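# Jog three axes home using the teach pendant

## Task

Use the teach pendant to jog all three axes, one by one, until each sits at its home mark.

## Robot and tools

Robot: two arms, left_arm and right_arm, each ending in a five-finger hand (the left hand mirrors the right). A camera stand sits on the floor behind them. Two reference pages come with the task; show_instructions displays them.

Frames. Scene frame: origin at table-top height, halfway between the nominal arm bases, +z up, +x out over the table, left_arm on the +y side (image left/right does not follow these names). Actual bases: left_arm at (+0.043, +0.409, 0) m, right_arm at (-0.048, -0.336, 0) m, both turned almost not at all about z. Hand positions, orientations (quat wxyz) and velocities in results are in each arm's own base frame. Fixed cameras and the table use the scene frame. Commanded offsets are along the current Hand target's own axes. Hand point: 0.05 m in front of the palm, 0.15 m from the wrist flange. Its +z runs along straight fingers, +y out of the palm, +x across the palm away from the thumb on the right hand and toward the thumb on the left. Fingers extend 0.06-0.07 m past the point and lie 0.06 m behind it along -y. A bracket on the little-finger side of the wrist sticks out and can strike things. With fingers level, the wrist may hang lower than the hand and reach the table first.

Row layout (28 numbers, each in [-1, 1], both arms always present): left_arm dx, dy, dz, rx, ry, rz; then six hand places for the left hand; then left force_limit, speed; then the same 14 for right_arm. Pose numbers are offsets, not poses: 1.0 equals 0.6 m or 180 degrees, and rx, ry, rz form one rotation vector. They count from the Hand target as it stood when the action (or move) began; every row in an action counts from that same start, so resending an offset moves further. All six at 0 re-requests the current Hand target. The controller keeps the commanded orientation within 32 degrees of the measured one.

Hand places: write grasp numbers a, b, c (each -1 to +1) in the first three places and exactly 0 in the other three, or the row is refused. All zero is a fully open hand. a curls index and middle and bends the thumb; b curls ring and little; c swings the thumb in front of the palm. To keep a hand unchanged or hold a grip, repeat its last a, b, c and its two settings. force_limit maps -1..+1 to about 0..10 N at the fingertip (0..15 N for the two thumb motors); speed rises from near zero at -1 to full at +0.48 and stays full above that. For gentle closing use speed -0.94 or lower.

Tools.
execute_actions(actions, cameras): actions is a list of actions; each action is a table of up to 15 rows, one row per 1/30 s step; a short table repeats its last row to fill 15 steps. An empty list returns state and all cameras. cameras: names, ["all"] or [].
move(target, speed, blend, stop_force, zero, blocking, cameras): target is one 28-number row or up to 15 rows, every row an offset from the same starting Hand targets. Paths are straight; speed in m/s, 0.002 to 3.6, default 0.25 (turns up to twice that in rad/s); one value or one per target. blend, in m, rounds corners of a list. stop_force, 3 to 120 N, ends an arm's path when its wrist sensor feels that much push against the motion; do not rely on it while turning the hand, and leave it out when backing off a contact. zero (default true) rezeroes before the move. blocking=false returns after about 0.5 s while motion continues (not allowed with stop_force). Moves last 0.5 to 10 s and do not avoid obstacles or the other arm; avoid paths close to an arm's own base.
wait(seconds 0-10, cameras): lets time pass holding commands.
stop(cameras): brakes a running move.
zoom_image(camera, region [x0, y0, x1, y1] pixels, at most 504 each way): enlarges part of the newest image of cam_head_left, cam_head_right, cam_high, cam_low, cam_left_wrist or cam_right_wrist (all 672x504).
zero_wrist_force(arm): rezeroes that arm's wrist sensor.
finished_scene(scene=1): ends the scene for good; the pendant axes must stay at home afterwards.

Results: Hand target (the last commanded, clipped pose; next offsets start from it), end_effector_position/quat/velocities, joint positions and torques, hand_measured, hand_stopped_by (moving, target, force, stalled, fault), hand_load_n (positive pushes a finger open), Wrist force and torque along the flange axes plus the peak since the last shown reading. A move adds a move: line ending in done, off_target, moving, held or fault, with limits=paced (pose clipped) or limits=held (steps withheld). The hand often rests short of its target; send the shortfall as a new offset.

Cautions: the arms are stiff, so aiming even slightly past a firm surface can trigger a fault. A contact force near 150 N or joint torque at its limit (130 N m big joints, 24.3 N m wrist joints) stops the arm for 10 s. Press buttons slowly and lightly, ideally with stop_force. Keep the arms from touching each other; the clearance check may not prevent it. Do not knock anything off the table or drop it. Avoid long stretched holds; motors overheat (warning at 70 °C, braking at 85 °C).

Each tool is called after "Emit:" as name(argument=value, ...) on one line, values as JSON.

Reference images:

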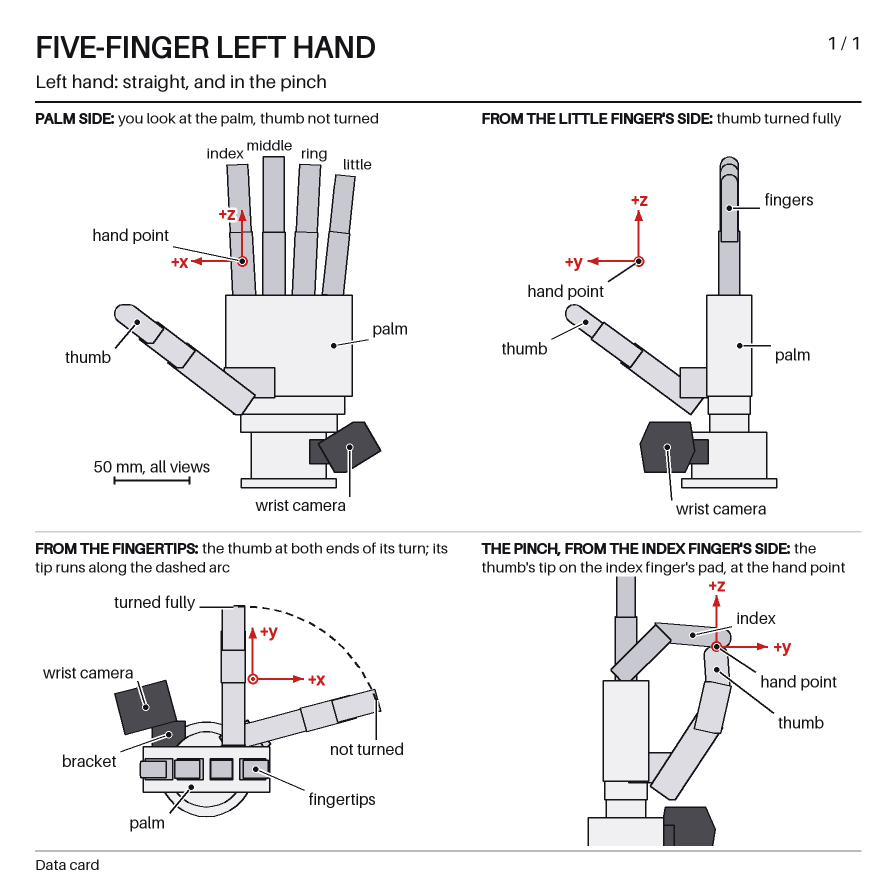

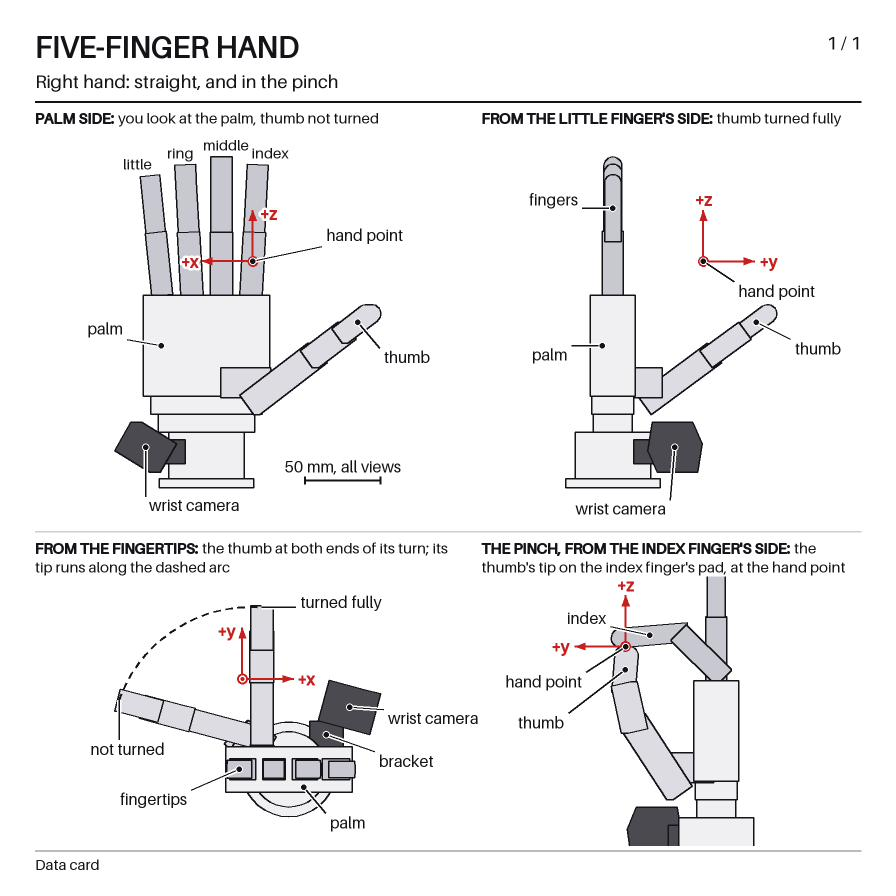

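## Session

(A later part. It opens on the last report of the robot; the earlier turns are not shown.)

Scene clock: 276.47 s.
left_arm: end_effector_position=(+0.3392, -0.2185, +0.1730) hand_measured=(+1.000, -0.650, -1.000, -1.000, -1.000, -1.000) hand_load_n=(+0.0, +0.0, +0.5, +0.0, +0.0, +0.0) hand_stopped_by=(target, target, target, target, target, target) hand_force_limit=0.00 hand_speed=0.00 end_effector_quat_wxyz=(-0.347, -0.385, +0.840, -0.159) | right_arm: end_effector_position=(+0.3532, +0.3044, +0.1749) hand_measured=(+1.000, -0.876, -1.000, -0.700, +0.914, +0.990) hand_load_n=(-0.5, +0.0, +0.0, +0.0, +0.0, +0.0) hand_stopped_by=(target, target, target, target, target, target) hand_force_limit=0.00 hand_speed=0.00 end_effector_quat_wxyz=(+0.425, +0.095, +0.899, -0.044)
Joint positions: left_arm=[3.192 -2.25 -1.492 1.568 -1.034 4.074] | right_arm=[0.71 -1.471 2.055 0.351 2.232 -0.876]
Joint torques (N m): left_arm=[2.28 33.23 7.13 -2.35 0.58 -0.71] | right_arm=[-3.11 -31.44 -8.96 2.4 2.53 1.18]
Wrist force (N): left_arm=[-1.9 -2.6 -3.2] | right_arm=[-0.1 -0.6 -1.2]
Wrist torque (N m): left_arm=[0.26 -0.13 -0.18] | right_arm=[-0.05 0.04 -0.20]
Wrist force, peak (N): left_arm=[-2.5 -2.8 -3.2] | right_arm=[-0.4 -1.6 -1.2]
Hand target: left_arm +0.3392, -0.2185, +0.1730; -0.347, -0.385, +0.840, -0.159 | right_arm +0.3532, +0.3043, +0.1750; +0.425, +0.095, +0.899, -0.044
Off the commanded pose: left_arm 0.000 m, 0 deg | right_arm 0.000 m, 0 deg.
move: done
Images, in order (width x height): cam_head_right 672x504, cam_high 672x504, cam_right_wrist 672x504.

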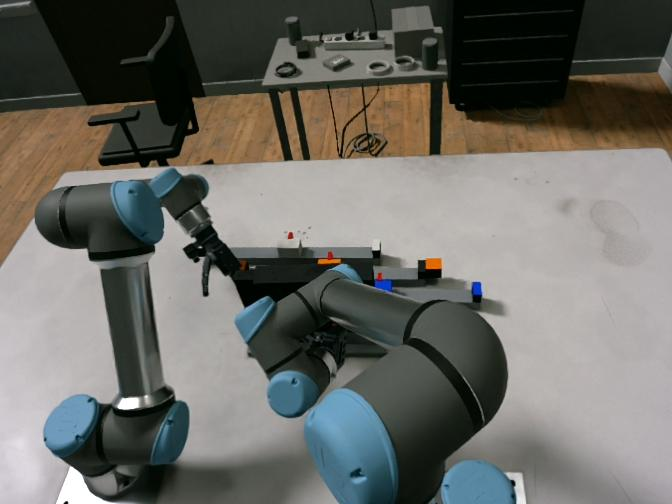

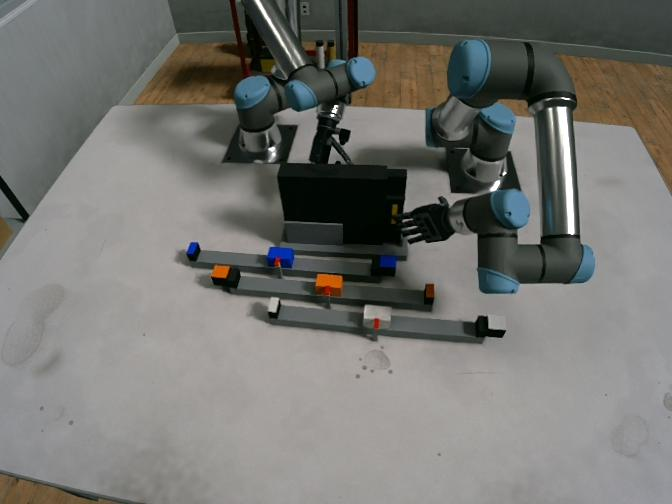

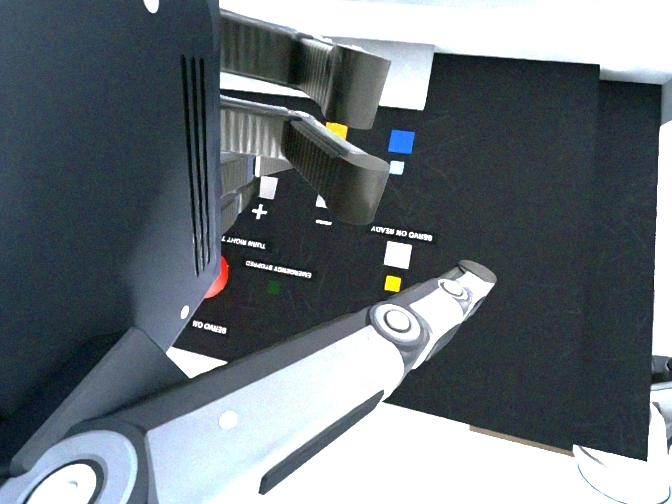

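Tap + once for blue.

Emit:
move(target=[[0,0,0,0,0,0,0,0,1,0,0,0,0,0,-0.0111,0.0037,0.0132,0,0,0,0.1,1,1,0,0,0,0,0],[0,0,0,0,0,0,0,0,1,0,0,0,0,0,0,0,0,0,0,0,0.1,1,1,0,0,0,0,0]], speed=0.05, cameras=["cam_high", "cam_head_right"])

Emit:
zoom_image(camera="cam_high", region=[240, 230, 320, 300])

Emit:
zoom_image(camera="cam_head_right", region=[350, 250, 430, 310])

Scene clock: 278.00 s.
left_arm: end_effector_position=(+0.3392, -0.2185, +0.1730) hand_measured=(+1.000, -0.650, -1.000, -1.000, -1.000, -1.000) hand_load_n=(+0.0, +0.0, +0.5, +0.0, +0.0, +0.0) hand_stopped_by=(target, target, target, target, target, target) hand_force_limit=0.00 hand_speed=0.00 end_effector_quat_wxyz=(-0.347, -0.385, +0.840, -0.159) | right_arm: end_effector_position=(+0.3532, +0.3043, +0.1750) hand_measured=(+1.000, -0.876, -1.000, -0.700, +0.914, +0.990) hand_load_n=(+0.0, +0.0, +0.0, +0.5, +0.0, +0.0) hand_stopped_by=(target, target, target, target, target, target) hand_force_limit=0.00 hand_speed=0.00 end_effector_quat_wxyz=(+0.425, +0.095, +0.899, -0.044)
Joint positions: left_arm=[3.192 -2.25 -1.492 1.568 -1.034 4.074] | right_arm=[0.71 -1.472 2.055 0.351 2.232 -0.876]
Joint torques (N m): left_arm=[2.78 32.57 7.32 -2.24 0.63 -0.68] | right_arm=[-4.94 -9.8 -23.09 0.16 -1.57 -2.07]
Wrist force (N): left_arm=[-1.8 -2.6 -3.2] | right_arm=[-0.3 -0.7 -1.2]
Wrist torque (N m): left_arm=[0.27 -0.15 -0.18] | right_arm=[-0.06 0.08 -0.07]
Wrist force, peak (N): left_arm=[-2.5 -2.6 -3.2] | right_arm=[7.0 -3.1 -16.6]
Hand target: left_arm +0.3392, -0.2185, +0.1730; -0.347, -0.385, +0.840, -0.159 | right_arm +0.3532, +0.3043, +0.1750; +0.425, +0.095, +0.899, -0.044
Off the commanded pose: left_arm 0.000 m, 0 deg | right_arm 0.000 m, 0 deg.
move: done
Images, in order (width x height): cam_head_right 672x504, cam_high 672x504.

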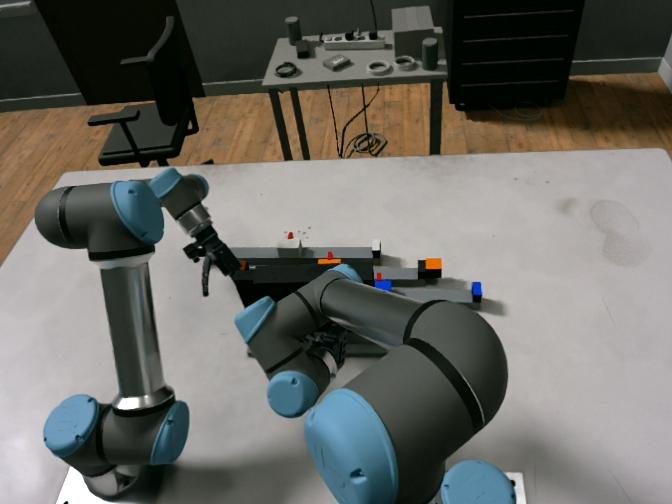

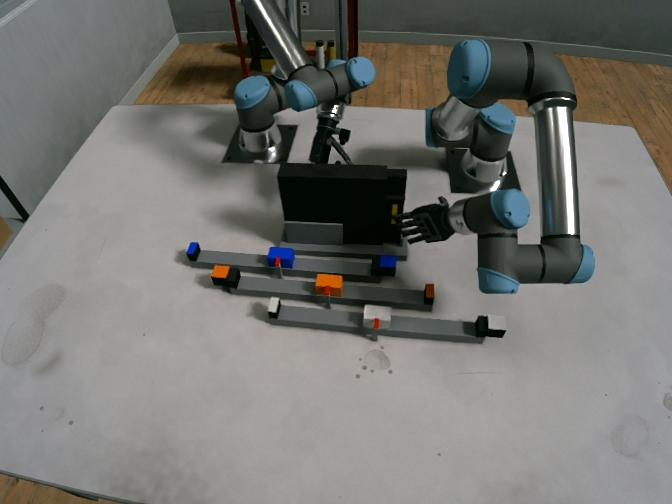

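Scaled by 6.300.

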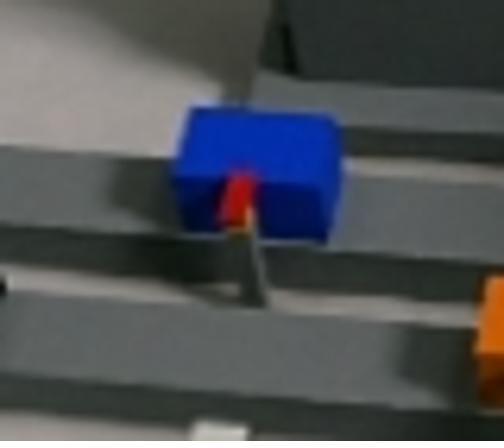

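Scaled by 6.300.

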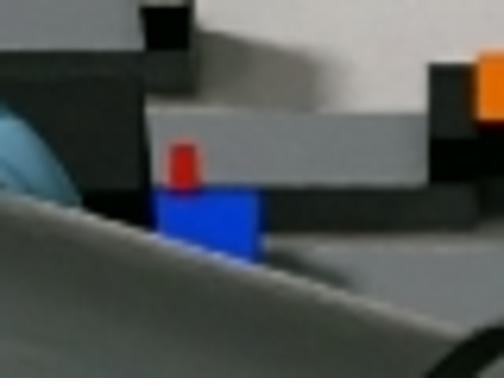

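Emit:
move(target=[[0,0,0,0,0,0,0,0,1,0,0,0,0,0,0.0332,-0.0173,-0.0785,0,0,0,0.1,1,1,0,0,0,0,0],[-0.0154,-0.0252,-0.0154,0,0,0,0,0,1,0,0,0,0,0,0.0332,-0.0173,-0.0785,0,0,0,0.1,1,1,0,0,0,0,0],[-0.0977,-0.014,-0.168,0,0,0,0,0,1,0,0,0,0,0,0.0665,-0.0347,-0.157,0,0,0,0.1,1,1,0,0,0,0,0]], speed=[0.08, 0.03, 0.1], cameras=["all"])

Emit:
zoom_image(camera="cam_high", region=[240, 230, 320, 300])

Emit:
zoom_image(camera="cam_high", region=[285, 255, 425, 345])

Emit:
zoom_image(camera="cam_head_right", region=[240, 210, 420, 310])

Scene clock: 282.27 s.
left_arm: end_effector_position=(+0.4191, -0.1387, +0.2028) hand_measured=(+1.000, -0.650, -1.000, -1.000, -1.000, -1.000) hand_load_n=(+0.0, +0.0, +0.0, +0.0, +0.0, +0.0) hand_stopped_by=(target, target, target, target, target, target) hand_force_limit=0.00 hand_speed=0.00 end_effector_quat_wxyz=(-0.348, -0.385, +0.840, -0.159) | right_arm: end_effector_position=(+0.2529, +0.3043, +0.2039) hand_measured=(+1.000, -0.876, -1.000, -0.700, +0.914, +0.990) hand_load_n=(-0.5, +0.0, +0.0, +0.0, +0.0, +0.0) hand_stopped_by=(target, target, target, target, target, target) hand_force_limit=0.00 hand_speed=0.00 end_effector_quat_wxyz=(+0.425, +0.095, +0.899, -0.044)
Joint positions: left_arm=[3.321 -2.363 -1.211 1.342 -1.111 4.193] | right_arm=[0.985 -1.53 2.088 0.592 2.372 -0.557]
Joint torques (N m): left_arm=[-0.18 61.98 13.88 -2.55 2.16 -2.4] | right_arm=[0.85 -6.49 -23.97 1.33 -1.53 -1.03]
Wrist force (N): left_arm=[-0.2 -0.4 -0.7] | right_arm=[-0.3 -1.0 -1.3]
Wrist torque (N m): left_arm=[-0.01 0.03 0.01] | right_arm=[-0.11 0.09 -0.10]
Wrist force, peak (N): left_arm=[-2.3 -2.6 -3.3] | right_arm=[0.4 -1.2 -1.8]
Hand target: left_arm +0.4191, -0.1387, +0.2029; -0.347, -0.385, +0.840, -0.159 | right_arm +0.2529, +0.3043, +0.2039; +0.425, +0.095, +0.899, -0.044
Off the commanded pose: left_arm 0.000 m, 0 deg | right_arm 0.000 m, 0 deg.
move: done

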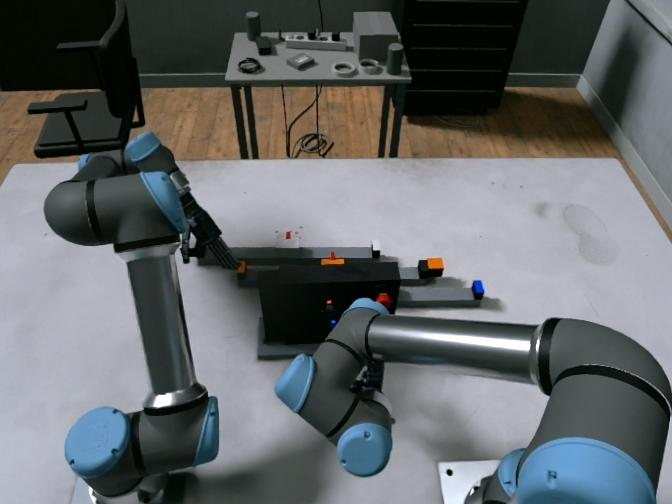

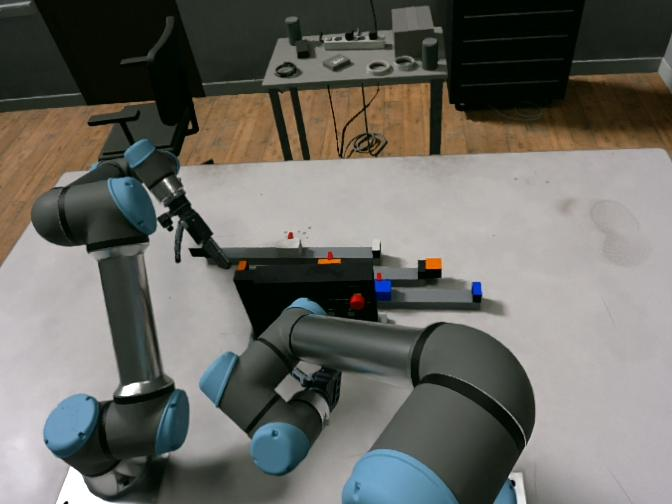

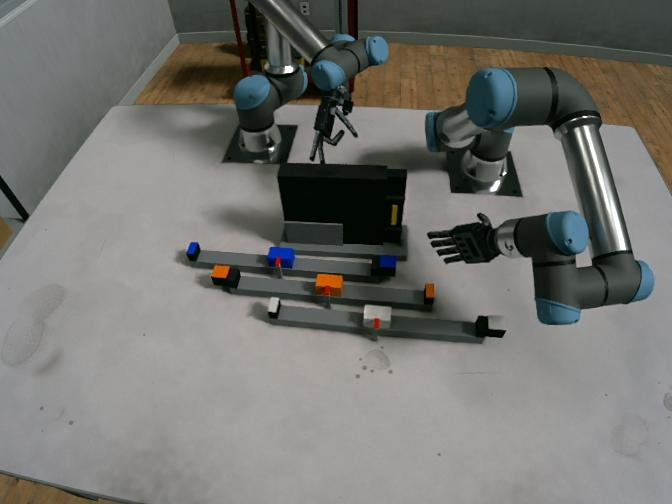

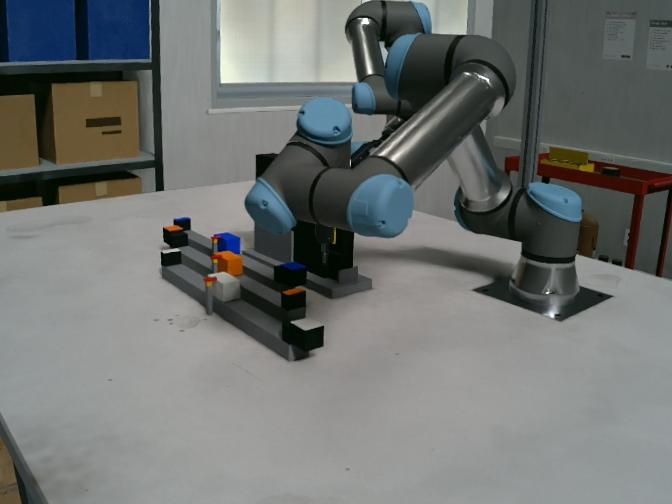

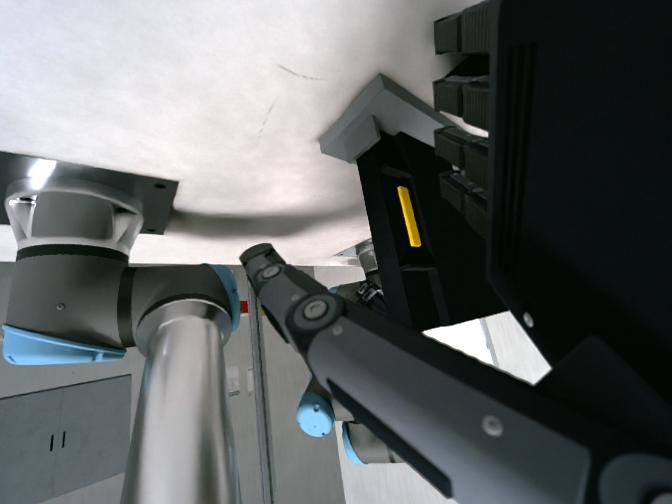

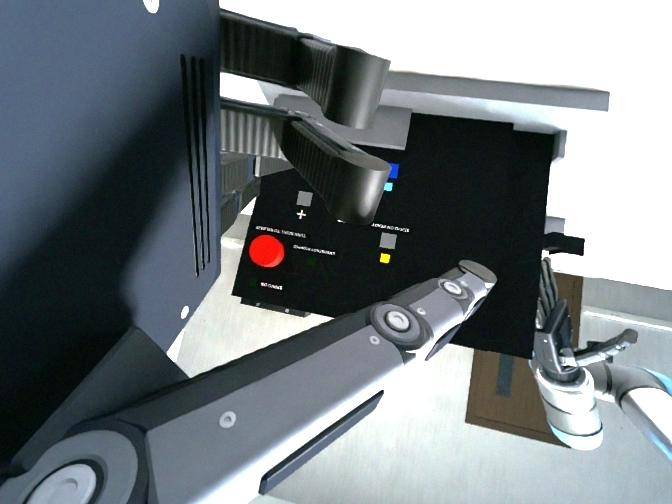

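Scaled by 6.300.

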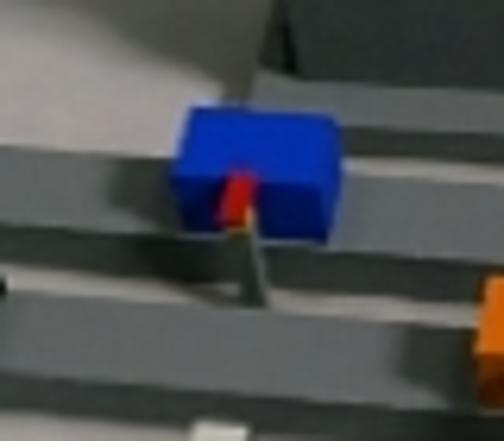

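Scaled by 3.600.

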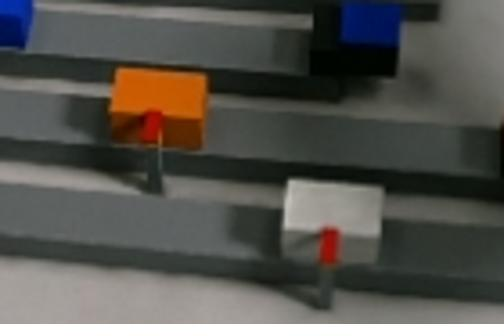

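Scaled by 2.800.

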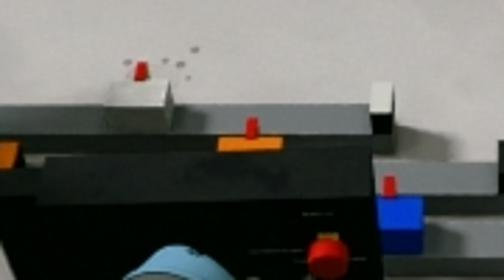

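Emit:
zoom_image(camera="cam_low", region=[150, 210, 260, 330])

Scaled by 4.200.

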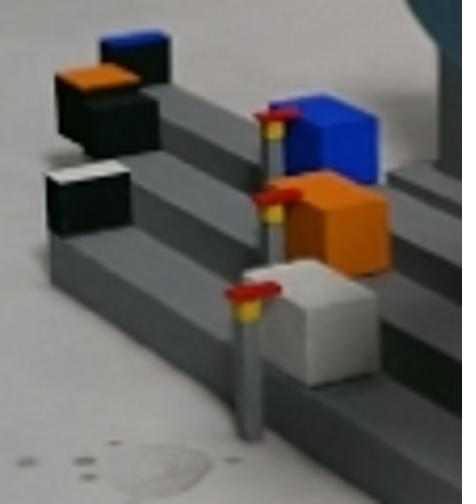

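All three pointers sit directly over their yellow home marks.

Emit:
finished_scene(scene=1)

The scene is finished: the task was done.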